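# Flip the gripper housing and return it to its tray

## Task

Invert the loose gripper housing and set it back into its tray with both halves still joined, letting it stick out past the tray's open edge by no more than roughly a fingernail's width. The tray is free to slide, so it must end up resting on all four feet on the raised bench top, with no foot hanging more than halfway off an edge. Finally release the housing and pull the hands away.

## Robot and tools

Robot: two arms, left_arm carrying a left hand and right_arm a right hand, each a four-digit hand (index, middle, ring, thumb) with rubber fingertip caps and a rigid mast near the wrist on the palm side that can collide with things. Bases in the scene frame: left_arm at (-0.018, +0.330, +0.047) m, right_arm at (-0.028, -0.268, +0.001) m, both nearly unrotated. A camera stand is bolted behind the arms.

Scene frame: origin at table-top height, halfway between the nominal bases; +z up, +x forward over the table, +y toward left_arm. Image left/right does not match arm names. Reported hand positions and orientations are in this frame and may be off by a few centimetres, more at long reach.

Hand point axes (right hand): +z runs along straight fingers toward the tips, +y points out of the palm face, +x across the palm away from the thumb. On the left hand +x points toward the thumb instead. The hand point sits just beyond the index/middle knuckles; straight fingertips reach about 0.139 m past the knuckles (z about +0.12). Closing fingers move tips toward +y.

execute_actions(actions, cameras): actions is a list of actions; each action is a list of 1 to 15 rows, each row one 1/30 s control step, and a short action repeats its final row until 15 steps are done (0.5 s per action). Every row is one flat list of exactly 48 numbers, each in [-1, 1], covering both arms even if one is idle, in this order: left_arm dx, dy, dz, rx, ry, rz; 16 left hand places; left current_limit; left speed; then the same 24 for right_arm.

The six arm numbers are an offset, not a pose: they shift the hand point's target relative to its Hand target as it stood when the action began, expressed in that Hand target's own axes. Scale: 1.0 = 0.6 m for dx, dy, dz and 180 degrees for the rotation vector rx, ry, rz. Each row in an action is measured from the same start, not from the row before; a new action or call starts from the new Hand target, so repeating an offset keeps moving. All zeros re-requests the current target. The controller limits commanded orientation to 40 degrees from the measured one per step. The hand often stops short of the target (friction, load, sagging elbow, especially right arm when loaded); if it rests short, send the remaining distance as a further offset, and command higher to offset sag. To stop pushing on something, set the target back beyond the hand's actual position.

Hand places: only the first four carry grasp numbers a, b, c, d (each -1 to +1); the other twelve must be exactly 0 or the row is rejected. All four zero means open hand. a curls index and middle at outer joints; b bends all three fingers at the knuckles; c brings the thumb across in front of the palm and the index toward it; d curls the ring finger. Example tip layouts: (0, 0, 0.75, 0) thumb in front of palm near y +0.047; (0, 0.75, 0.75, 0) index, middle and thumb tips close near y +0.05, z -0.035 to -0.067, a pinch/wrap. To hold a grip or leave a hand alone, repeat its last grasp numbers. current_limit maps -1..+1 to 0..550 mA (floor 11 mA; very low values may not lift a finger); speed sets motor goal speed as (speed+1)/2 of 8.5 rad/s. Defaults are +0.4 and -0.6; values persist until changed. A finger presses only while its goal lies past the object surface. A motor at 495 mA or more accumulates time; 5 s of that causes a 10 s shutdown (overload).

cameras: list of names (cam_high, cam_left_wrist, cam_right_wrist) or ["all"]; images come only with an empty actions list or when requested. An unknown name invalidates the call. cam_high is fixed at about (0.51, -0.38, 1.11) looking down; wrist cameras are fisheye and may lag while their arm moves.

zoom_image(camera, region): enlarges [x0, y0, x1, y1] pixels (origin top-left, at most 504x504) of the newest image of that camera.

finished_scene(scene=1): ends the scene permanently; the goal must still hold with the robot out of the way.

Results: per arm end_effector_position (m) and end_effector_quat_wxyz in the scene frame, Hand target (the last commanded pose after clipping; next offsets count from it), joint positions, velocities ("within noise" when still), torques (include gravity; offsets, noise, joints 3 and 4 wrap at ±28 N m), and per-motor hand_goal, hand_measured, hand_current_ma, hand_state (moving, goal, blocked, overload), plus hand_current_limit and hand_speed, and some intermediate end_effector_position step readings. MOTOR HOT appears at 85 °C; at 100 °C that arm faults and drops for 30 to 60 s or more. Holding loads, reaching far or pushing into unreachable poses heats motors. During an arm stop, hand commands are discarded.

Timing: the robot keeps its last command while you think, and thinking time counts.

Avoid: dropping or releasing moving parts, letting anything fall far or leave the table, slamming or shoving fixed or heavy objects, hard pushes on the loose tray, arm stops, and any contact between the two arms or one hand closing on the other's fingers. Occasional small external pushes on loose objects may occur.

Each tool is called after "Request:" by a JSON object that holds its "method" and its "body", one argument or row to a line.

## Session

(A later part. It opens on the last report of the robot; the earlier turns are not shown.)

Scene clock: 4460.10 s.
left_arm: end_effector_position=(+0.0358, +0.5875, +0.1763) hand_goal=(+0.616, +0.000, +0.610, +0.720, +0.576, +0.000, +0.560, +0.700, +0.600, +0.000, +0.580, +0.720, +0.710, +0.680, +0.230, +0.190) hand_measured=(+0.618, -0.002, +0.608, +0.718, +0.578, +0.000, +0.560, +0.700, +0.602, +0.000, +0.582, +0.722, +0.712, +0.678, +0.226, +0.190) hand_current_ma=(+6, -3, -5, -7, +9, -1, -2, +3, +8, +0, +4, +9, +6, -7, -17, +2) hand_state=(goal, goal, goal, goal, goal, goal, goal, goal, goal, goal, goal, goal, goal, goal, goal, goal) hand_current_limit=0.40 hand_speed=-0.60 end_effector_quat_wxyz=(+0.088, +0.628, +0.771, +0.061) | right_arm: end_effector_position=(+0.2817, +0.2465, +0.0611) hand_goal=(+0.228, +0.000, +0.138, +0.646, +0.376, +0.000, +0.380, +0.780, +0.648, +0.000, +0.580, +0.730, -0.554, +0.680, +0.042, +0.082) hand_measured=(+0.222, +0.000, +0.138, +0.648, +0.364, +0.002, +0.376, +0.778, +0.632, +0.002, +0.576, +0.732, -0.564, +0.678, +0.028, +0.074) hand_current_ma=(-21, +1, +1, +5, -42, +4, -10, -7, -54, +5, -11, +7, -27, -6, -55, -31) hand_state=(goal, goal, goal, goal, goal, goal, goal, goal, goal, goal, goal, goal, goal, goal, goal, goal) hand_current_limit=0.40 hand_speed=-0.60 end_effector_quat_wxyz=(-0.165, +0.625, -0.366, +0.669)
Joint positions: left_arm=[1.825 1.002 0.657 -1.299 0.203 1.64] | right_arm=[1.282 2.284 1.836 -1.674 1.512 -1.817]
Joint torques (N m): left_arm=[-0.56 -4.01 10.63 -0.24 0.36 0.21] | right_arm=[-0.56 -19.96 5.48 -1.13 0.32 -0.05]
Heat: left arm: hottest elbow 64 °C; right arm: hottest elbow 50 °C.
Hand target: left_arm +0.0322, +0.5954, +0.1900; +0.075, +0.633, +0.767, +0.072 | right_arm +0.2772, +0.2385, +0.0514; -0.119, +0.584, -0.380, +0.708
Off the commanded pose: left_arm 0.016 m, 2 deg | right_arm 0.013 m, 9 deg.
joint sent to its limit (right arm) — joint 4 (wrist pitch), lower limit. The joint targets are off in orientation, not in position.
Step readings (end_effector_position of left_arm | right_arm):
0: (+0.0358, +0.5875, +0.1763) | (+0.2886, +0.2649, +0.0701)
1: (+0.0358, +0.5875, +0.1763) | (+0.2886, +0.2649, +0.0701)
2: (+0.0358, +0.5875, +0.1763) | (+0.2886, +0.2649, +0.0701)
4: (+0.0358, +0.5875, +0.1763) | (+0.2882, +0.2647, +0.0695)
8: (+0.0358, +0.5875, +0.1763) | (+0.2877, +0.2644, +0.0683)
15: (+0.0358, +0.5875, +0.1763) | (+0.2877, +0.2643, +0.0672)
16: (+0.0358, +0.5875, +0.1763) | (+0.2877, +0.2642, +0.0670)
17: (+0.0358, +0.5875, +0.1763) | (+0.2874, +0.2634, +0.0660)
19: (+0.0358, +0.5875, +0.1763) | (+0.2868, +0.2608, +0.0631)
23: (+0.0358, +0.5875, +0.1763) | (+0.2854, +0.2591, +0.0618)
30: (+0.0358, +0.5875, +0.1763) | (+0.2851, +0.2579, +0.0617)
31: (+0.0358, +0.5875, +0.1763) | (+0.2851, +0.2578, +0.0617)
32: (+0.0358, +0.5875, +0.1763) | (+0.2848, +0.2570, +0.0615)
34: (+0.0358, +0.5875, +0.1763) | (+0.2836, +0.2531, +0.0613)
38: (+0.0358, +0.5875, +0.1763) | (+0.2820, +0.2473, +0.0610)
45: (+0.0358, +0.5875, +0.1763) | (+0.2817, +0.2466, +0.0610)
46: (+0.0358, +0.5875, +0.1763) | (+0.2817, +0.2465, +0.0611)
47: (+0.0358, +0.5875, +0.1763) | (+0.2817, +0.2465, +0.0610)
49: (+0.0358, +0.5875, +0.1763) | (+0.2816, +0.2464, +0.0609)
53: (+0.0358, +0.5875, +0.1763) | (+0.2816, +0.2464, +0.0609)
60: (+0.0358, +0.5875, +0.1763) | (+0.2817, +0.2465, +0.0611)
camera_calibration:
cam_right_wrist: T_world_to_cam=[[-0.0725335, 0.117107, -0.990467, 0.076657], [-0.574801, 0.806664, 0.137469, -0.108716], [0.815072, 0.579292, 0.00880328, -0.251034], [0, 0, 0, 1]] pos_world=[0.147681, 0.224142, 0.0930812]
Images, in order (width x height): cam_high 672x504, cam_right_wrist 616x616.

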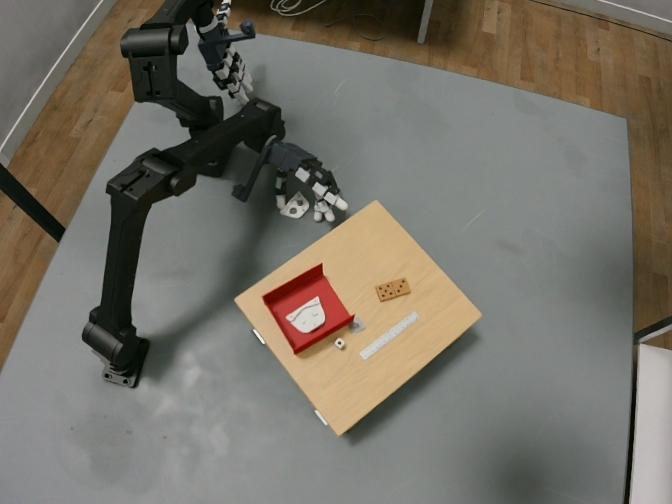

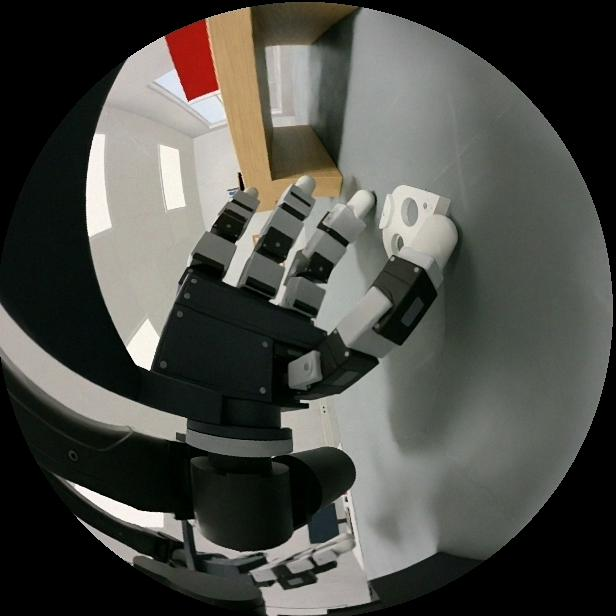

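Request:
{"method": "execute_actions", "body": {
  "actions": [
    [[0,0,0,0,0,0,0,0.1,0,0,0,0,0,0,0,0,0,0,0,0,0,0,0.4,-0.6,0.0037,-0.0034,0.008,0,0,0,0.1,0.2,0.75,0.0,0,0,0,0,0,0,0,0,0,0,0,0,0.4,-0.6]],
    [[0,0,0,0,0,0,0,0.1,0,0,0,0,0,0,0,0,0,0,0,0,0,0,0.4,-0.6,0,0.001,0.0125,0,0,0,0.1,0.2,0.75,0.0,0,0,0,0,0,0,0,0,0,0,0,0,0.4,-0.6]],
    [[0,0,0,0,0,0,0,0.1,0,0,0,0,0,0,0,0,0,0,0,0,0,0,0.4,-0.6,0,0.0005,0.006,0,0,0,0.1,0.2,0.75,0.0,0,0,0,0,0,0,0,0,0,0,0,0,0.4,-0.6]]
  ],
  "cameras": ["cam_high"]
}}

Request:
{"method": "zoom_image", "body": {
  "camera": "cam_high",
  "region": [240, 130, 400, 250]
}}

Scene clock: 4468.37 s.
left_arm: end_effector_position=(+0.0358, +0.5875, +0.1763) hand_goal=(+0.616, +0.000, +0.610, +0.720, +0.576, +0.000, +0.560, +0.700, +0.600, +0.000, +0.580, +0.720, +0.710, +0.680, +0.230, +0.190) hand_measured=(+0.618, -0.002, +0.608, +0.718, +0.578, +0.000, +0.560, +0.700, +0.602, +0.000, +0.582, +0.722, +0.712, +0.678, +0.226, +0.190) hand_current_ma=(+6, -3, -5, -7, +9, -1, -2, +3, +8, +0, +4, +9, +6, -7, -17, +2) hand_state=(goal, goal, goal, goal, goal, goal, goal, goal, goal, goal, goal, goal, goal, goal, goal, goal) hand_current_limit=0.40 hand_speed=-0.60 end_effector_quat_wxyz=(+0.088, +0.628, +0.771, +0.061) | right_arm: end_effector_position=(+0.2850, +0.2449, +0.0616) hand_goal=(+0.228, +0.000, +0.138, +0.646, +0.376, +0.000, +0.380, +0.780, +0.648, +0.000, +0.580, +0.730, -0.554, +0.680, +0.042, +0.082) hand_measured=(+0.222, +0.000, +0.138, +0.648, +0.364, +0.002, +0.376, +0.778, +0.632, +0.002, +0.576, +0.732, -0.566, +0.678, +0.042, +0.078) hand_current_ma=(-21, +1, +1, +5, -42, +4, -10, -7, -54, +5, -11, +7, -34, -6, +0, -14) hand_state=(goal, goal, goal, goal, goal, goal, goal, goal, goal, goal, goal, goal, goal, goal, goal, goal) hand_current_limit=0.40 hand_speed=-0.60 end_effector_quat_wxyz=(-0.165, +0.623, -0.367, +0.671)
Joint positions: left_arm=[1.825 1.002 0.657 -1.299 0.203 1.64] | right_arm=[1.277 2.284 1.834 -1.674 1.518 -1.815]
Joint torques (N m): left_arm=[-0.85 -4.66 10.43 -0.08 0.38 0.27] | right_arm=[-2.2 -19.78 5.67 -1.07 0.63 -0.11]
Heat: left arm: hottest elbow 64 °C; right arm: hottest elbow 49 °C.
Hand target: left_arm +0.0322, +0.5954, +0.1900; +0.075, +0.633, +0.767, +0.072 | right_arm +0.2915, +0.2315, +0.0541; -0.119, +0.584, -0.379, +0.708
Off the commanded pose: left_arm 0.016 m, 2 deg | right_arm 0.016 m, 8 deg.
joint sent to its limit (right arm) — joint 4 (wrist pitch), lower limit. The joint targets are off in orientation, not in position.
Step readings (end_effector_position of left_arm | right_arm):
0: (+0.0358, +0.5875, +0.1763) | (+0.2817, +0.2465, +0.0611)
1: (+0.0358, +0.5875, +0.1763) | (+0.2817, +0.2465, +0.0611)
2: (+0.0358, +0.5875, +0.1763) | (+0.2817, +0.2465, +0.0611)
4: (+0.0358, +0.5875, +0.1763) | (+0.2817, +0.2465, +0.0611)
8: (+0.0358, +0.5875, +0.1763) | (+0.2817, +0.2465, +0.0613)
15: (+0.0358, +0.5875, +0.1763) | (+0.2817, +0.2465, +0.0613)
16: (+0.0358, +0.5875, +0.1763) | (+0.2817, +0.2465, +0.0613)
17: (+0.0358, +0.5875, +0.1763) | (+0.2818, +0.2466, +0.0614)
19: (+0.0358, +0.5875, +0.1763) | (+0.2818, +0.2466, +0.0615)
23: (+0.0358, +0.5875, +0.1763) | (+0.2823, +0.2464, +0.0616)
30: (+0.0358, +0.5875, +0.1763) | (+0.2826, +0.2464, +0.0617)
31: (+0.0358, +0.5875, +0.1763) | (+0.2826, +0.2464, +0.0617)
32: (+0.0358, +0.5875, +0.1763) | (+0.2827, +0.2464, +0.0617)
34: (+0.0358, +0.5875, +0.1763) | (+0.2832, +0.2463, +0.0619)
38: (+0.0358, +0.5875, +0.1763) | (+0.2841, +0.2460, +0.0620)
45: (+0.0358, +0.5875, +0.1763) | (+0.2850, +0.2449, +0.0616)
Images, in order (width x height): cam_high 672x504.

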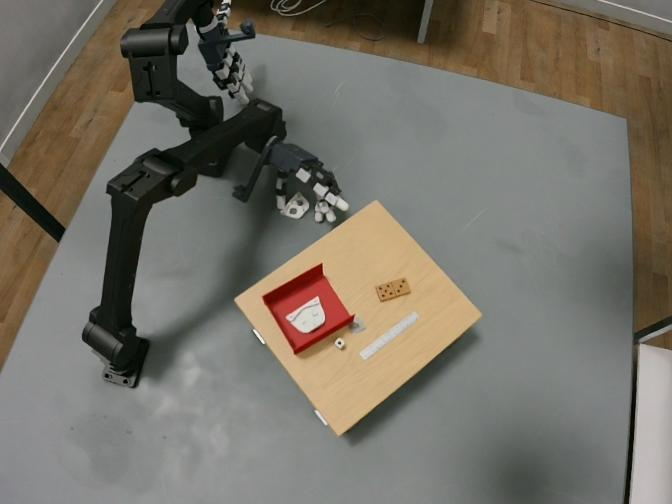

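Scaled by 3.150 from the camera's 672x504 image, which has a finer 960x720 frame.

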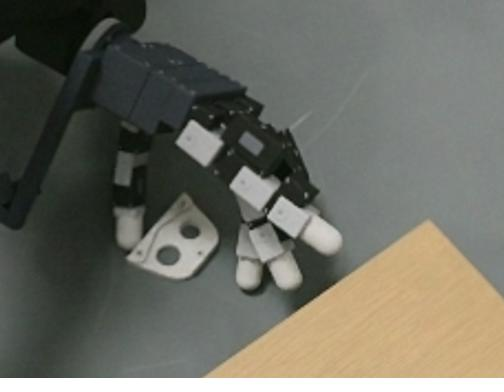

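Request:
{"method": "execute_actions", "body": {
  "actions": [
    [[0,0,0,0,0,0,0,0.1,0,0,0,0,0,0,0,0,0,0,0,0,0,0,0.4,-0.6,0,0.0005,0.01,0,0,0,0.1,0.2,0.75,0.0,0,0,0,0,0,0,0,0,0,0,0,0,0.4,-0.6]],
    [[0,0,0,0,0,0,0,0.1,0,0,0,0,0,0,0,0,0,0,0,0,0,0,0.4,-0.6,0,0.0005,0.006,0,0,0,0.1,0.2,0.75,0.0,0,0,0,0,0,0,0,0,0,0,0,0,0.4,-0.6]]
  ],
  "cameras": ["cam_high","cam_right_wrist"]
}}

Request:
{"method": "zoom_image", "body": {
  "camera": "cam_high",
  "region": [240, 130, 400, 250]
}}

Scene clock: 4474.97 s.
left_arm: end_effector_position=(+0.0358, +0.5875, +0.1763) hand_goal=(+0.616, +0.000, +0.610, +0.720, +0.576, +0.000, +0.560, +0.700, +0.600, +0.000, +0.580, +0.720, +0.710, +0.680, +0.230, +0.190) hand_measured=(+0.618, -0.002, +0.608, +0.718, +0.578, +0.000, +0.560, +0.700, +0.602, +0.000, +0.582, +0.722, +0.712, +0.678, +0.226, +0.190) hand_current_ma=(+6, -3, -5, -7, +9, -1, -2, +3, +8, +0, +4, +9, +6, -7, -17, +2) hand_state=(goal, goal, goal, goal, goal, goal, goal, goal, goal, goal, goal, goal, goal, goal, goal, goal) hand_current_limit=0.40 hand_speed=-0.60 end_effector_quat_wxyz=(+0.088, +0.628, +0.771, +0.061) | right_arm: end_effector_position=(+0.2903, +0.2416, +0.0618) hand_goal=(+0.228, +0.000, +0.138, +0.646, +0.376, +0.000, +0.380, +0.780, +0.648, +0.000, +0.580, +0.730, -0.554, +0.680, +0.042, +0.082) hand_measured=(+0.222, +0.000, +0.138, +0.648, +0.364, +0.002, +0.376, +0.778, +0.632, +0.002, +0.576, +0.732, -0.572, +0.678, +0.056, +0.086) hand_current_ma=(-21, +1, +1, +5, -42, +4, -10, -7, -54, +5, -11, +7, -56, -6, +57, +15) hand_state=(goal, goal, goal, goal, goal, goal, goal, goal, goal, goal, goal, goal, goal, goal, goal, goal) hand_current_limit=0.40 hand_speed=-0.60 end_effector_quat_wxyz=(-0.163, +0.621, -0.367, +0.673)
Joint positions: left_arm=[1.825 1.002 0.657 -1.299 0.203 1.64] | right_arm=[1.267 2.284 1.833 -1.674 1.523 -1.815]
Joint torques (N m): left_arm=[-0.91 -4.72 10.47 -0.14 0.4 0.24] | right_arm=[-2.49 -19.84 5.79 -1.16 0.75 -0.07]
Heat: left arm: hottest elbow 64 °C; right arm: hottest elbow 49 °C.
Hand target: left_arm +0.0322, +0.5954, +0.1900; +0.075, +0.633, +0.767, +0.072 | right_arm +0.3001, +0.2273, +0.0541; -0.119, +0.584, -0.379, +0.708
Off the commanded pose: left_arm 0.016 m, 2 deg | right_arm 0.019 m, 8 deg.
joint sent to its limit (right arm) — joint 4 (wrist pitch), lower limit. The joint targets are off in orientation, not in position.
Step readings (end_effector_position of left_arm | right_arm):
0: (+0.0358, +0.5875, +0.1763) | (+0.2850, +0.2449, +0.0616)
1: (+0.0358, +0.5875, +0.1763) | (+0.2850, +0.2449, +0.0616)
2: (+0.0358, +0.5875, +0.1763) | (+0.2851, +0.2450, +0.0617)
4: (+0.0358, +0.5875, +0.1763) | (+0.2857, +0.2448, +0.0619)
8: (+0.0358, +0.5875, +0.1763) | (+0.2874, +0.2436, +0.0619)
15: (+0.0358, +0.5875, +0.1763) | (+0.2893, +0.2420, +0.0615)
16: (+0.0358, +0.5875, +0.1763) | (+0.2893, +0.2420, +0.0615)
17: (+0.0358, +0.5875, +0.1763) | (+0.2895, +0.2419, +0.0615)
19: (+0.0358, +0.5875, +0.1763) | (+0.2896, +0.2419, +0.0617)
23: (+0.0358, +0.5875, +0.1763) | (+0.2901, +0.2417, +0.0618)
30: (+0.0358, +0.5875, +0.1763) | (+0.2903, +0.2416, +0.0618)
camera_calibration:
cam_right_wrist: T_world_to_cam=[[-0.0628927, 0.114695, -0.991408, 0.0764808], [-0.568376, 0.812427, 0.130045, -0.102712], [0.820362, 0.571671, 0.014094, -0.255331], [0, 0, 0, 1]] pos_world=[0.155895, 0.220639, 0.0927794]
Images, in order (width x height): cam_high 672x504, cam_right_wrist 616x616.

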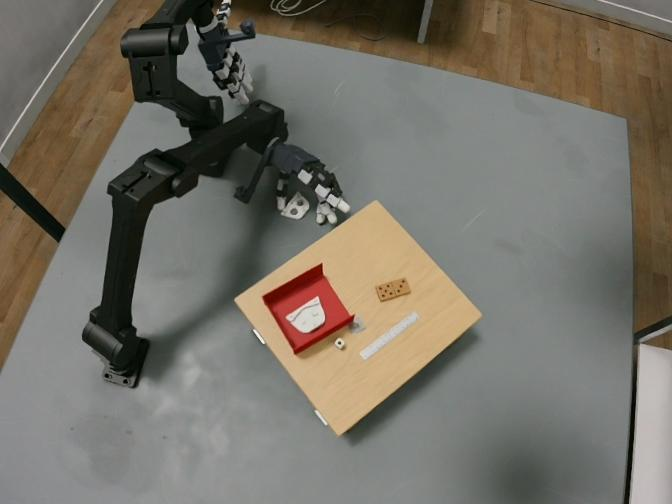

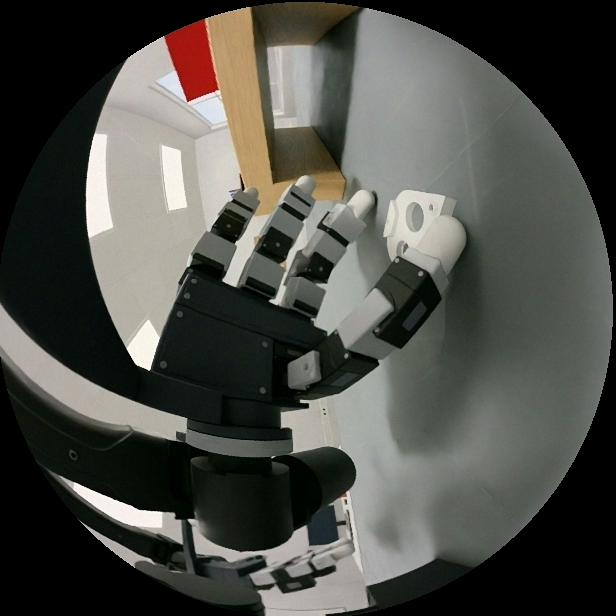

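Scaled by 3.150 from the camera's 672x504 image, which has a finer 960x720 frame.

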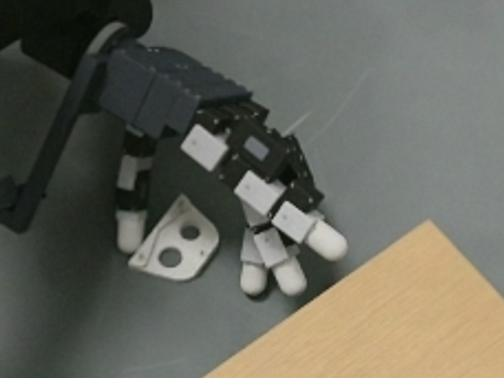

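Request:
{"method": "execute_actions", "body": {
  "actions": [
    [[0,0,0,0,0,0,0,0.1,0,0,0,0,0,0,0,0,0,0,0,0,0,0,0.4,-0.6,0,0.0005,0.006,0,0,0,0.1,0.2,0.75,0.0,0,0,0,0,0,0,0,0,0,0,0,0,0.4,-0.6]],
    [[0,0,0,0,0,0,0,0.1,0,0,0,0,0,0,0,0,0,0,0,0,0,0,0.4,-0.6,0,0.0005,0.006,0,0,0,0.1,0.2,0.75,0.0,0,0,0,0,0,0,0,0,0,0,0,0,0.4,-0.6]]
  ],
  "cameras": ["cam_high","cam_right_wrist"]
}}

Request:
{"method": "zoom_image", "body": {
  "camera": "cam_high",
  "region": [240, 130, 400, 250]
}}

Scene clock: 4480.10 s.
left_arm: end_effector_position=(+0.0358, +0.5875, +0.1763) hand_goal=(+0.616, +0.000, +0.610, +0.720, +0.576, +0.000, +0.560, +0.700, +0.600, +0.000, +0.580, +0.720, +0.710, +0.680, +0.230, +0.190) hand_measured=(+0.618, -0.002, +0.608, +0.718, +0.578, +0.000, +0.560, +0.700, +0.602, +0.000, +0.582, +0.722, +0.712, +0.678, +0.226, +0.190) hand_current_ma=(+6, -3, -5, -7, +9, -1, -2, +3, +8, +0, +4, +9, +6, -7, -17, +2) hand_state=(goal, goal, goal, goal, goal, goal, goal, goal, goal, goal, goal, goal, goal, goal, goal, goal) hand_current_limit=0.40 hand_speed=-0.60 end_effector_quat_wxyz=(+0.088, +0.628, +0.771, +0.061) | right_arm: end_effector_position=(+0.2959, +0.2374, +0.0616) hand_goal=(+0.228, +0.000, +0.138, +0.646, +0.376, +0.000, +0.380, +0.780, +0.648, +0.000, +0.580, +0.730, -0.554, +0.680, +0.042, +0.082) hand_measured=(+0.222, +0.000, +0.138, +0.648, +0.364, +0.002, +0.376, +0.778, +0.632, +0.002, +0.576, +0.732, -0.578, +0.678, +0.062, +0.090) hand_current_ma=(-21, +1, +1, +5, -42, +4, -10, -7, -54, +5, -11, +7, -81, -6, +92, +32) hand_state=(goal, goal, goal, goal, goal, goal, goal, goal, goal, goal, goal, goal, blocked, goal, blocked, goal) hand_current_limit=0.40 hand_speed=-0.60 end_effector_quat_wxyz=(-0.159, +0.619, -0.368, +0.675)
Joint positions: left_arm=[1.825 1.002 0.657 -1.299 0.203 1.64] | right_arm=[1.256 2.284 1.829 -1.674 1.527 -1.815]
Joint torques (N m): left_arm=[-0.79 -4.13 10.55 -0.21 0.4 0.26] | right_arm=[-2.61 -19.49 5.89 -1.05 0.85 -0.08]
Heat: left arm: hottest elbow 64 °C; right arm: hottest elbow 49 °C.
Hand target: left_arm +0.0322, +0.5954, +0.1900; +0.075, +0.633, +0.767, +0.072 | right_arm +0.3065, +0.2240, +0.0538; -0.119, +0.584, -0.379, +0.708
Off the commanded pose: left_arm 0.016 m, 2 deg | right_arm 0.019 m, 7 deg.
joint sent to its limit (right arm) — joint 4 (wrist pitch), lower limit. The joint targets are off in orientation, not in position.
Step readings (end_effector_position of left_arm | right_arm):
0: (+0.0358, +0.5875, +0.1763) | (+0.2903, +0.2416, +0.0618)
1: (+0.0358, +0.5875, +0.1763) | (+0.2903, +0.2416, +0.0618)
2: (+0.0358, +0.5875, +0.1763) | (+0.2903, +0.2416, +0.0619)
4: (+0.0358, +0.5875, +0.1763) | (+0.2908, +0.2414, +0.0619)
8: (+0.0358, +0.5875, +0.1763) | (+0.2930, +0.2393, +0.0615)
15: (+0.0358, +0.5875, +0.1763) | (+0.2949, +0.2378, +0.0612)
16: (+0.0358, +0.5875, +0.1763) | (+0.2949, +0.2378, +0.0612)
17: (+0.0358, +0.5875, +0.1763) | (+0.2951, +0.2377, +0.0613)
19: (+0.0358, +0.5875, +0.1763) | (+0.2952, +0.2377, +0.0614)
23: (+0.0358, +0.5875, +0.1763) | (+0.2957, +0.2375, +0.0615)
30: (+0.0358, +0.5875, +0.1763) | (+0.2959, +0.2374, +0.0616)
camera_calibration:
cam_right_wrist: T_world_to_cam=[[-0.0595071, 0.110916, -0.992047, 0.0769856], [-0.56183, 0.817735, 0.125128, -0.0990274], [0.82511, 0.564808, 0.0136548, -0.257247], [0, 0, 0, 1]] pos_world=[0.161202, 0.217734, 0.0922771]
Images, in order (width x height): cam_high 672x504, cam_right_wrist 616x616.

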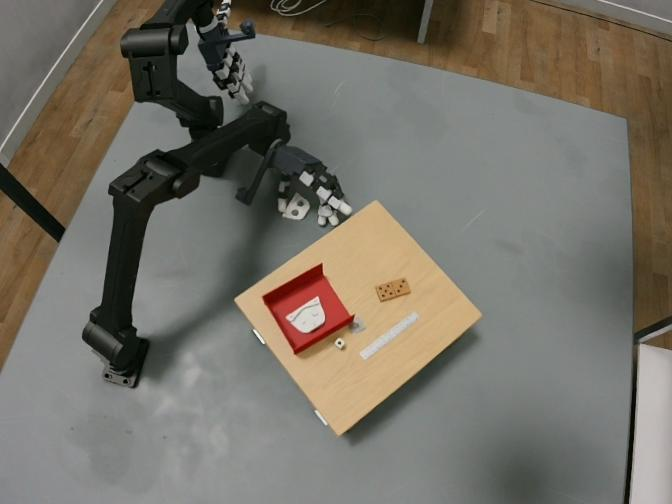

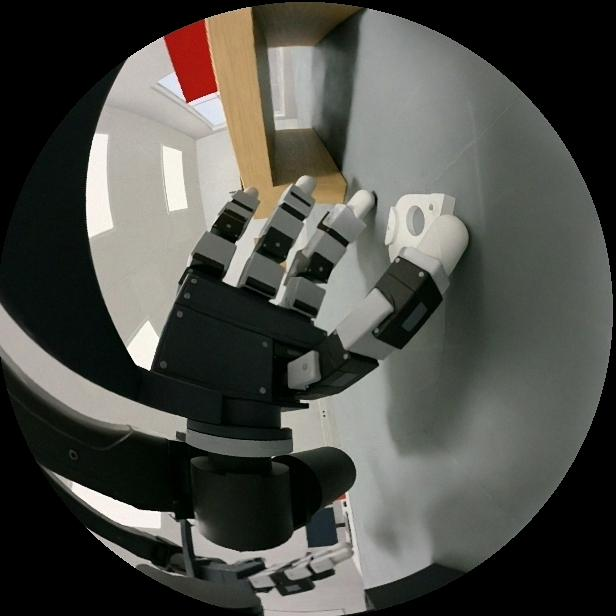

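Scaled by 3.150 from the camera's 672x504 image, which has a finer 960x720 frame.

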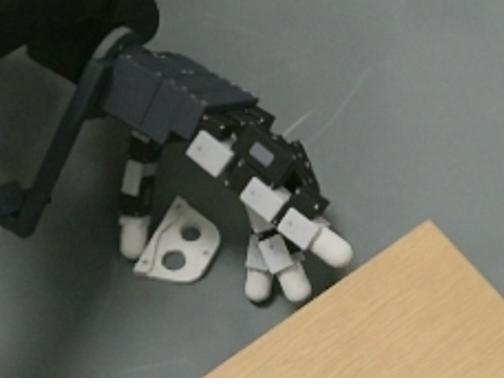

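Request:
{"method": "execute_actions", "body": {
  "actions": [
    [[0,0,0,0,0,0,0,0.1,0,0,0,0,0,0,0,0,0,0,0,0,0,0,0.4,-0.6,0.003,-0.002,-0.027,0,0,0,0.15,0.2,0.75,0.0,0,0,0,0,0,0,0,0,0,0,0,0,0.4,-0.6]],
    [[0,0,0,0,0,0,0,0.1,0,0,0,0,0,0,0,0,0,0,0,0,0,0,0.4,-0.6,-0.0145,-0.0218,-0.007,0,0,0,0.15,0.22,0.75,0.0,0,0,0,0,0,0,0,0,0,0,0,0,0.4,-0.6]],
    [[0,0,0,0,0,0,0,0.1,0,0,0,0,0,0,0,0,0,0,0,0,0,0,0.4,-0.6,-0.0174,-0.0193,-0.007,0,0,0,0.15,0.25,0.75,0.0,0,0,0,0,0,0,0,0,0,0,0,0,0.4,-0.6]],
    [[0,0,0,0,0,0,0,0.1,0,0,0,0,0,0,0,0,0,0,0,0,0,0,0.4,-0.6,0,0,0,0,0,0,0.15,0.25,0.75,0.0,0,0,0,0,0,0,0,0,0,0,0,0,0.4,-0.6]]
  ],
  "cameras": ["cam_high","cam_right_wrist"]
}}

Request:
{"method": "zoom_image", "body": {
  "camera": "cam_high",
  "region": [240, 130, 400, 250]
}}

Request:
{"method": "zoom_image", "body": {
  "camera": "cam_right_wrist",
  "region": [340, 80, 500, 240]
}}

Scene clock: 4507.83 s.
left_arm: end_effector_position=(+0.0358, +0.5875, +0.1763) hand_goal=(+0.616, +0.000, +0.610, +0.720, +0.576, +0.000, +0.560, +0.700, +0.600, +0.000, +0.580, +0.720, +0.710, +0.680, +0.230, +0.190) hand_measured=(+0.618, -0.002, +0.608, +0.718, +0.578, +0.000, +0.560, +0.700, +0.602, +0.000, +0.582, +0.722, +0.712, +0.678, +0.226, +0.190) hand_current_ma=(+6, -3, -5, -7, +9, -1, -2, +3, +8, +0, +4, +9, +6, -7, -17, +2) hand_state=(goal, goal, goal, goal, goal, goal, goal, goal, goal, goal, goal, goal, goal, goal, goal, goal) hand_current_limit=0.40 hand_speed=-0.60 end_effector_quat_wxyz=(+0.088, +0.628, +0.771, +0.061) | right_arm: end_effector_position=(+0.2958, +0.2485, +0.0632) hand_goal=(+0.166, +0.000, +0.108, +0.608, +0.276, +0.000, +0.290, +0.708, +0.578, +0.000, +0.580, +0.736, -0.550, +0.680, +0.042, +0.086) hand_measured=(+0.166, -0.018, +0.110, +0.608, +0.274, +0.002, +0.292, +0.710, +0.574, +0.002, +0.576, +0.732, -0.556, +0.678, +0.046, +0.086) hand_current_ma=(-1, -47, +4, +0, -7, +4, +4, +6, -12, +5, -11, -9, -16, -6, +14, -1) hand_state=(goal, goal, goal, goal, goal, goal, goal, goal, goal, goal, goal, goal, goal, goal, goal, goal) hand_current_limit=0.40 hand_speed=-0.60 end_effector_quat_wxyz=(-0.143, +0.630, -0.356, +0.676)
Joint positions: left_arm=[1.825 1.002 0.657 -1.299 0.203 1.64] | right_arm=[1.26 2.313 1.891 -1.678 1.517 -1.888]
Joint torques (N m): left_arm=[-1.32 -4.42 10.3 -0.32 0.39 0.27] | right_arm=[-0.62 -18.37 10.76 -0.96 0.77 -0.03]
Heat: left arm: hottest elbow 64 °C; right arm: hottest elbow 49 °C.
Hand target: left_arm +0.0322, +0.5954, +0.1900; +0.075, +0.633, +0.767, +0.072 | right_arm +0.2960, +0.2623, +0.0580; -0.119, +0.584, -0.379, +0.708
Off the commanded pose: left_arm 0.016 m, 2 deg | right_arm 0.015 m, 7 deg.
joint sent to its limit (right arm) — joint 4 (wrist pitch), lower limit. The joint targets are off in orientation, not in position.
Step readings (end_effector_position of left_arm | right_arm):
0: (+0.0358, +0.5875, +0.1763) | (+0.2959, +0.2374, +0.0616)
1: (+0.0358, +0.5875, +0.1763) | (+0.2959, +0.2374, +0.0616)
2: (+0.0358, +0.5875, +0.1763) | (+0.2958, +0.2374, +0.0614)
4: (+0.0358, +0.5875, +0.1763) | (+0.2954, +0.2374, +0.0611)
8: (+0.0358, +0.5875, +0.1763) | (+0.2948, +0.2375, +0.0610)
15: (+0.0358, +0.5875, +0.1763) | (+0.2936, +0.2376, +0.0609)
16: (+0.0358, +0.5875, +0.1763) | (+0.2936, +0.2376, +0.0609)
17: (+0.0358, +0.5875, +0.1763) | (+0.2934, +0.2377, +0.0610)
19: (+0.0358, +0.5875, +0.1763) | (+0.2934, +0.2377, +0.0613)
23: (+0.0358, +0.5875, +0.1763) | (+0.2929, +0.2378, +0.0623)
30: (+0.0358, +0.5875, +0.1763) | (+0.2927, +0.2375, +0.0628)
31: (+0.0358, +0.5875, +0.1763) | (+0.2927, +0.2376, +0.0630)
32: (+0.0358, +0.5875, +0.1763) | (+0.2930, +0.2384, +0.0631)
34: (+0.0358, +0.5875, +0.1763) | (+0.2939, +0.2418, +0.0636)
38: (+0.0358, +0.5875, +0.1763) | (+0.2955, +0.2474, +0.0634)
45: (+0.0358, +0.5875, +0.1763) | (+0.2958, +0.2484, +0.0631)
46: (+0.0358, +0.5875, +0.1763) | (+0.2958, +0.2484, +0.0632)
47: (+0.0358, +0.5875, +0.1763) | (+0.2958, +0.2485, +0.0631)
49: (+0.0358, +0.5875, +0.1763) | (+0.2958, +0.2485, +0.0632)
53: (+0.0358, +0.5875, +0.1763) | (+0.2958, +0.2484, +0.0631)
60: (+0.0358, +0.5875, +0.1763) | (+0.2958, +0.2485, +0.0632)
camera_calibration:
cam_right_wrist: T_world_to_cam=[[-0.0817911, 0.0711385, -0.994107, 0.0939673], [-0.560653, 0.821379, 0.104906, -0.108317], [0.824002, 0.565929, -0.0272975, -0.260825], [0, 0, 0, 1]] pos_world=[0.161878, 0.229893, 0.0976568]
Images, in order (width x height): cam_high 672x504, cam_right_wrist 616x616.

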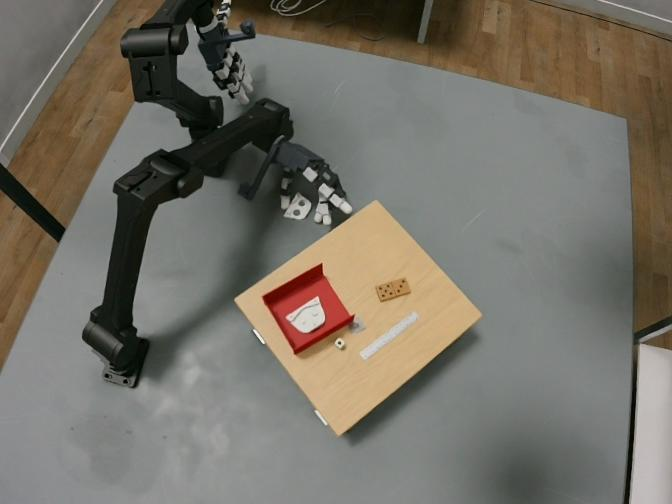

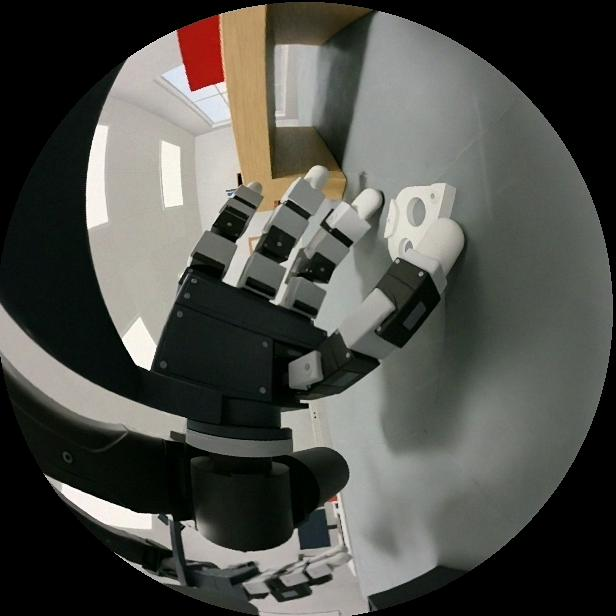

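Scaled by 3.150 from the camera's 672x504 image, which has a finer 960x720 frame.

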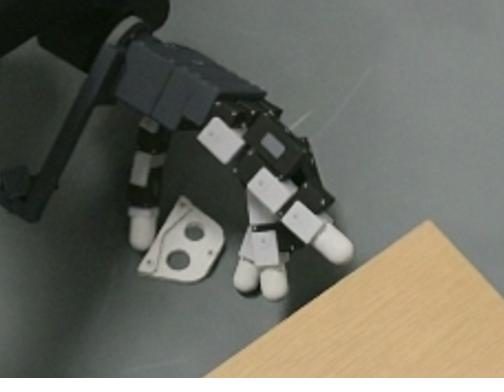

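Scaled by 3.150 from the camera's 616x616 image, which has a finer 880x880 frame.

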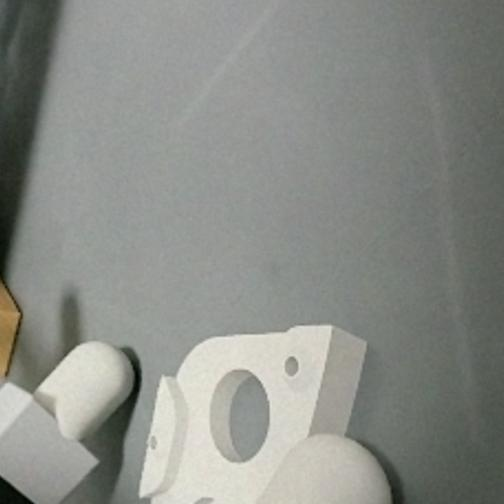

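Request:
{"method": "execute_actions", "body": {
  "actions": [
    [[0,0,0,0,0,0,0,0.1,0,0,0,0,0,0,0,0,0,0,0,0,0,0,0.4,-0.6,-0.0088,-0.0105,-0.0165,0,0,0,0.15,0.25,0.75,0.0,0,0,0,0,0,0,0,0,0,0,0,0,0.4,-0.6]],
    [[0,0,0,0,0,0,0,0.1,0,0,0,0,0,0,0,0,0,0,0,0,0,0,0.4,-0.6,0,0,0,0,0,0,0.15,0.25,0.75,0.0,0,0,0,0,0,0,0,0,0,0,0,0,0.4,-0.6]]
  ],
  "cameras": ["cam_high","cam_right_wrist"]
}}

Request:
{"method": "zoom_image", "body": {
  "camera": "cam_high",
  "region": [240, 130, 400, 250]
}}

Request:
{"method": "zoom_image", "body": {
  "camera": "cam_right_wrist",
  "region": [340, 80, 500, 240]
}}

Scene clock: 4515.97 s.
left_arm: end_effector_position=(+0.0358, +0.5875, +0.1763) hand_goal=(+0.616, +0.000, +0.610, +0.720, +0.576, +0.000, +0.560, +0.700, +0.600, +0.000, +0.580, +0.720, +0.710, +0.680, +0.230, +0.190) hand_measured=(+0.618, -0.002, +0.608, +0.718, +0.578, +0.000, +0.560, +0.700, +0.602, +0.000, +0.582, +0.722, +0.712, +0.678, +0.226, +0.190) hand_current_ma=(+6, -3, -5, -7, +9, -1, -2, +3, +8, +0, +4, +9, +6, -7, -17, +2) hand_state=(goal, goal, goal, goal, goal, goal, goal, goal, goal, goal, goal, goal, goal, goal, goal, goal) hand_current_limit=0.40 hand_speed=-0.60 end_effector_quat_wxyz=(+0.088, +0.628, +0.771, +0.061) | right_arm: end_effector_position=(+0.2928, +0.2598, +0.0636) hand_goal=(+0.166, +0.000, +0.108, +0.608, +0.276, +0.000, +0.290, +0.708, +0.578, +0.000, +0.580, +0.736, -0.550, +0.680, +0.042, +0.086) hand_measured=(+0.168, -0.018, +0.110, +0.608, +0.274, +0.002, +0.292, +0.710, +0.574, +0.002, +0.576, +0.732, -0.554, +0.678, +0.042, +0.086) hand_current_ma=(+3, -47, +5, +0, -7, +4, +4, +6, -13, +5, -11, -9, -12, -6, -2, -1) hand_state=(goal, goal, goal, goal, goal, goal, goal, goal, goal, goal, goal, goal, goal, goal, goal, goal) hand_current_limit=0.40 hand_speed=-0.60 end_effector_quat_wxyz=(-0.148, +0.631, -0.355, +0.674)
Joint positions: left_arm=[1.825 1.002 0.657 -1.299 0.203 1.64] | right_arm=[1.27 2.329 1.926 -1.678 1.516 -1.901]
Joint torques (N m): left_arm=[-0.38 -4.84 10.32 -0.27 0.38 0.19] | right_arm=[-0.03 -18.37 10.77 -0.96 0.62 -0.06]
Heat: left arm: hottest elbow 64 °C; right arm: hottest elbow 50 °C.
Hand target: left_arm +0.0322, +0.5954, +0.1900; +0.075, +0.633, +0.767, +0.072 | right_arm +0.2902, +0.2736, +0.0579; -0.119, +0.584, -0.379, +0.708
Off the commanded pose: left_arm 0.016 m, 2 deg | right_arm 0.015 m, 8 deg.
joint sent to its limit (right arm) — joint 4 (wrist pitch), lower limit. The joint targets are off in orientation, not in position.
Step readings (end_effector_position of left_arm | right_arm):
0: (+0.0358, +0.5875, +0.1763) | (+0.2958, +0.2485, +0.0632)
1: (+0.0358, +0.5875, +0.1763) | (+0.2958, +0.2485, +0.0632)
2: (+0.0358, +0.5875, +0.1763) | (+0.2959, +0.2490, +0.0631)
4: (+0.0358, +0.5875, +0.1763) | (+0.2960, +0.2513, +0.0633)
8: (+0.0358, +0.5875, +0.1763) | (+0.2949, +0.2566, +0.0637)
15: (+0.0358, +0.5875, +0.1763) | (+0.2927, +0.2597, +0.0638)
16: (+0.0358, +0.5875, +0.1763) | (+0.2928, +0.2598, +0.0639)
17: (+0.0358, +0.5875, +0.1763) | (+0.2928, +0.2598, +0.0637)
19: (+0.0358, +0.5875, +0.1763) | (+0.2928, +0.2598, +0.0638)
23: (+0.0358, +0.5875, +0.1763) | (+0.2928, +0.2598, +0.0638)
30: (+0.0358, +0.5875, +0.1763) | (+0.2928, +0.2598, +0.0636)
camera_calibration:
cam_right_wrist: T_world_to_cam=[[-0.0824794, 0.0766218, -0.993643, 0.0920906], [-0.568673, 0.815167, 0.110063, -0.115692], [0.818418, 0.574136, -0.0236617, -0.265351], [0, 0, 0, 1]] pos_world=[0.158973, 0.2396, 0.0979599]
Images, in order (width x height): cam_high 672x504, cam_right_wrist 616x616.

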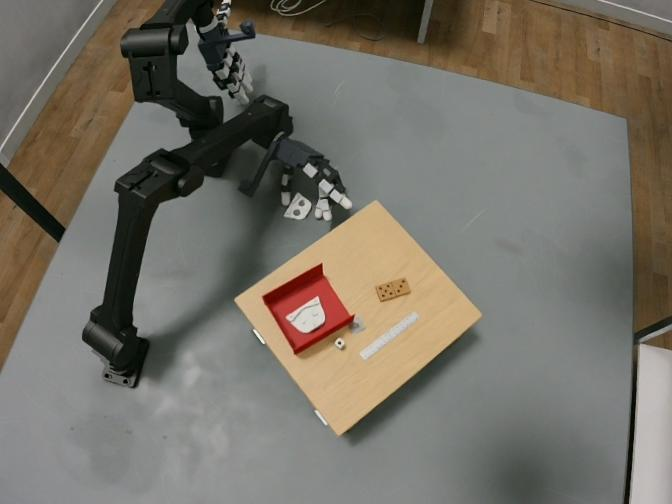

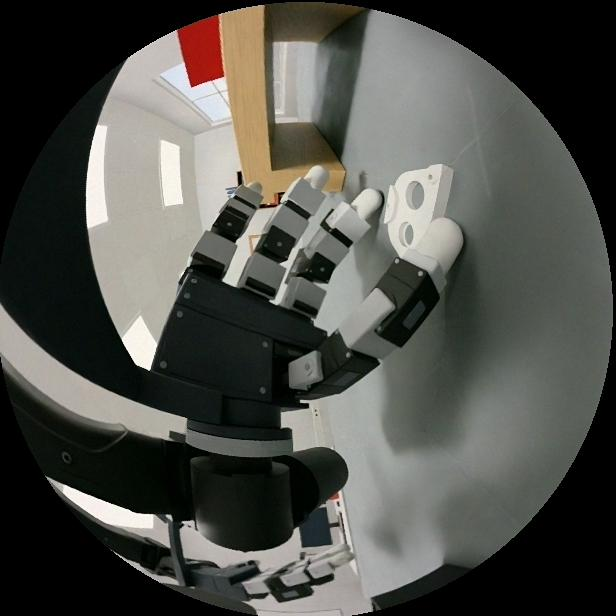

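Scaled by 3.150 from the camera's 672x504 image, which has a finer 960x720 frame.

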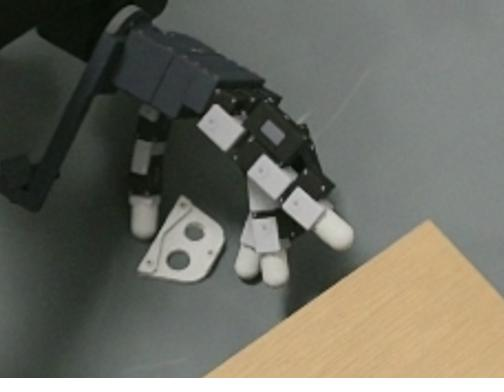

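Scaled by 3.150 from the camera's 616x616 image, which has a finer 880x880 frame.

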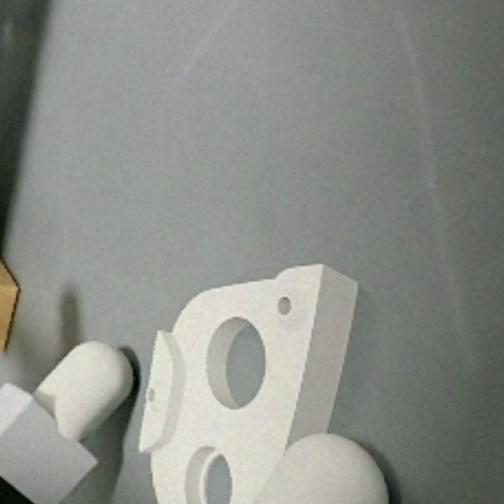

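Request:
{"method": "execute_actions", "body": {
  "actions": [
    [[0,0,0,0,0,0,0,0.1,0,0,0,0,0,0,0,0,0,0,0,0,0,0,0.4,-0.6,0.0061,-0.0056,0.0003,0,0,0,0.15,0.3,0.75,0.0,0,0,0,0,0,0,0,0,0,0,0,0,0.4,-0.6]],
    [[0,0,0,0,0,0,0,0.1,0,0,0,0,0,0,0,0,0,0,0,0,0,0,0.4,-0.6,0,0,0,0,0,0,0.15,0.36,0.75,0.0,0,0,0,0,0,0,0,0,0,0,0,0,0.4,-0.6]],
    [[0,0,0,0,0,0,0,0.1,0,0,0,0,0,0,0,0,0,0,0,0,0,0,0.4,-0.6,0,0,0,0,0,0,0.15,0.41,0.75,0.0,0,0,0,0,0,0,0,0,0,0,0,0,0.4,-0.6]]
  ],
  "cameras": ["cam_high","cam_right_wrist"]
}}

Request:
{"method": "zoom_image", "body": {
  "camera": "cam_high",
  "region": [240, 130, 400, 250]
}}

Request:
{"method": "zoom_image", "body": {
  "camera": "cam_right_wrist",
  "region": [340, 80, 500, 240]
}}

Scene clock: 4528.60 s.
left_arm: end_effector_position=(+0.0358, +0.5875, +0.1763) hand_goal=(+0.616, +0.000, +0.610, +0.720, +0.576, +0.000, +0.560, +0.700, +0.600, +0.000, +0.580, +0.720, +0.710, +0.680, +0.230, +0.190) hand_measured=(+0.618, -0.002, +0.608, +0.718, +0.578, +0.000, +0.560, +0.700, +0.602, +0.000, +0.582, +0.722, +0.712, +0.678, +0.226, +0.190) hand_current_ma=(+6, -3, -5, -7, +9, -1, -2, +3, +8, +0, +4, +9, +6, -7, -17, +2) hand_state=(goal, goal, goal, goal, goal, goal, goal, goal, goal, goal, goal, goal, goal, goal, goal, goal) hand_current_limit=0.40 hand_speed=-0.60 end_effector_quat_wxyz=(+0.088, +0.628, +0.771, +0.061) | right_arm: end_effector_position=(+0.2940, +0.2621, +0.0669) hand_goal=(-0.050, +0.000, +0.156, +0.640, -0.004, +0.000, +0.258, +0.708, +0.338, +0.000, +0.580, +0.768, -0.550, +0.680, +0.042, +0.118) hand_measured=(+0.020, -0.020, +0.174, +0.650, -0.004, +0.002, +0.260, +0.710, +0.334, +0.002, +0.576, +0.764, -0.546, +0.678, +0.042, +0.116) hand_current_ma=(+295, -54, +59, +31, -2, +4, +5, +6, -10, +5, -11, -9, +10, -3, -2, -5) hand_state=(blocked, goal, goal, goal, goal, goal, goal, goal, goal, goal, goal, goal, goal, goal, goal, goal) hand_current_limit=0.40 hand_speed=-0.60 end_effector_quat_wxyz=(-0.151, +0.629, -0.354, +0.675)
Joint positions: left_arm=[1.825 1.002 0.657 -1.299 0.203 1.64] | right_arm=[1.27 2.329 1.934 -1.678 1.522 -1.906]
Joint torques (N m): left_arm=[-0.73 -4.13 10.44 -0.1 0.38 0.22] | right_arm=[-0.26 -19.08 10.29 -0.92 0.42 -0.17]
Heat: left arm: hottest elbow 64 °C; right arm: hottest elbow 50 °C.
Hand target: left_arm +0.0322, +0.5954, +0.1900; +0.075, +0.633, +0.767, +0.072 | right_arm +0.2903, +0.2737, +0.0629; -0.119, +0.584, -0.380, +0.708
Off the commanded pose: left_arm 0.016 m, 2 deg | right_arm 0.013 m, 8 deg.
joint sent to its limit (right arm) — joint 4 (wrist pitch), lower limit. The joint targets are off in orientation, not in position.
Step readings (end_effector_position of left_arm | right_arm):
0: (+0.0358, +0.5875, +0.1763) | (+0.2928, +0.2598, +0.0636)
1: (+0.0358, +0.5875, +0.1763) | (+0.2928, +0.2598, +0.0636)
2: (+0.0358, +0.5875, +0.1763) | (+0.2929, +0.2599, +0.0638)
4: (+0.0358, +0.5875, +0.1763) | (+0.2930, +0.2604, +0.0643)
8: (+0.0358, +0.5875, +0.1763) | (+0.2931, +0.2607, +0.0647)
15: (+0.0358, +0.5875, +0.1763) | (+0.2931, +0.2607, +0.0647)
16: (+0.0358, +0.5875, +0.1763) | (+0.2931, +0.2607, +0.0647)
17: (+0.0358, +0.5875, +0.1763) | (+0.2933, +0.2608, +0.0649)
19: (+0.0358, +0.5875, +0.1763) | (+0.2936, +0.2613, +0.0655)
23: (+0.0358, +0.5875, +0.1763) | (+0.2937, +0.2616, +0.0660)
30: (+0.0358, +0.5875, +0.1763) | (+0.2937, +0.2616, +0.0660)
31: (+0.0358, +0.5875, +0.1763) | (+0.2937, +0.2616, +0.0660)
32: (+0.0358, +0.5875, +0.1763) | (+0.2938, +0.2617, +0.0662)
34: (+0.0358, +0.5875, +0.1763) | (+0.2940, +0.2619, +0.0665)
38: (+0.0358, +0.5875, +0.1763) | (+0.2940, +0.2621, +0.0669)
45: (+0.0358, +0.5875, +0.1763) | (+0.2940, +0.2621, +0.0669)
camera_calibration:
cam_right_wrist: T_world_to_cam=[[-0.0763785, 0.0785851, -0.993977, 0.0929206], [-0.572085, 0.813021, 0.108238, -0.115481], [0.81663, 0.576906, -0.0171399, -0.268354], [0, 0, 0, 1]] pos_world=[0.160178, 0.241402, 0.100261]
Images, in order (width x height): cam_high 672x504, cam_right_wrist 616x616.

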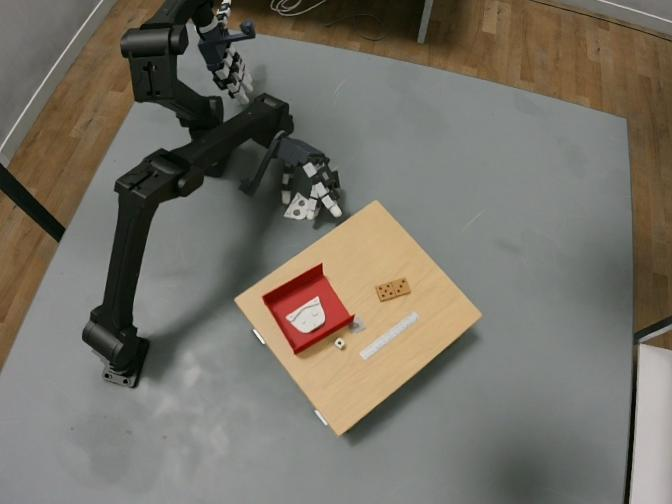

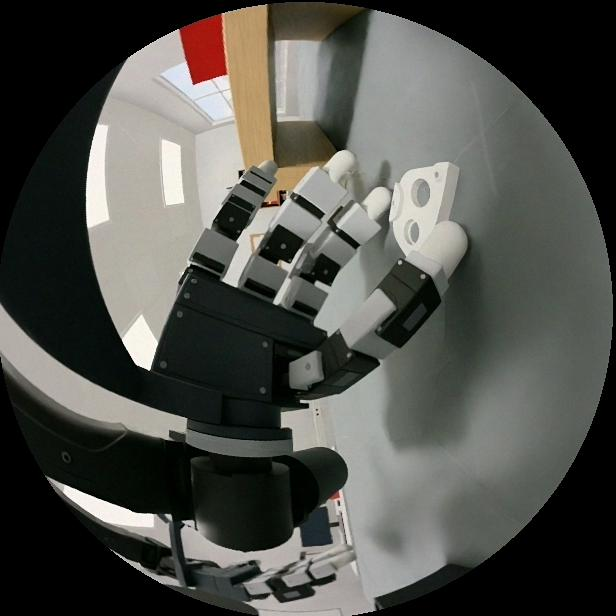

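Scaled by 3.150 from the camera's 672x504 image, which has a finer 960x720 frame.

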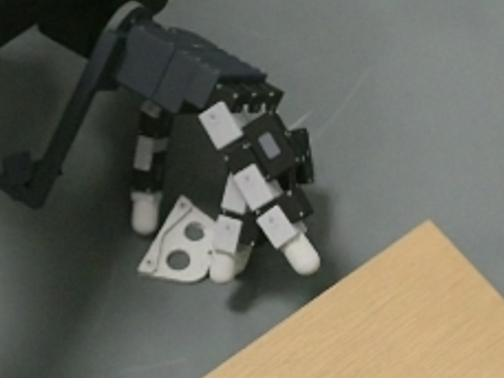

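Scaled by 3.150 from the camera's 616x616 image, which has a finer 880x880 frame.

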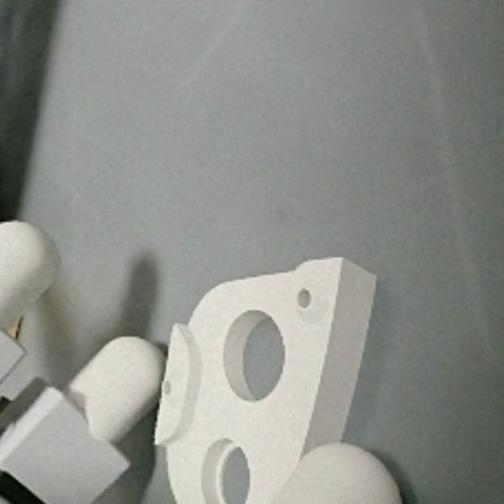

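Request:
{"method": "zoom_image", "body": {
  "camera": "cam_right_wrist",
  "region": [370, 150, 470, 250]
}}

Request:
{"method": "zoom_image", "body": {
  "camera": "cam_high",
  "region": [270, 175, 340, 235]
}}

Scaled by 5.040 from the camera's 616x616 image, which has a finer 880x880 frame.

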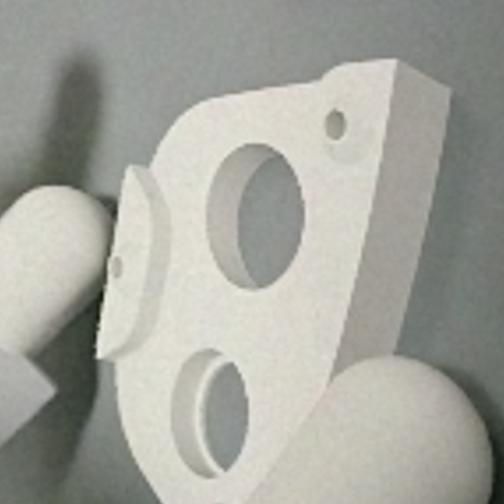

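Scaled by 7.200 from the camera's 672x504 image, which has a finer 960x720 frame.

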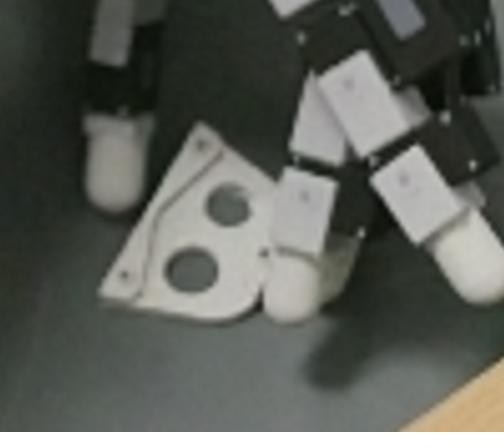

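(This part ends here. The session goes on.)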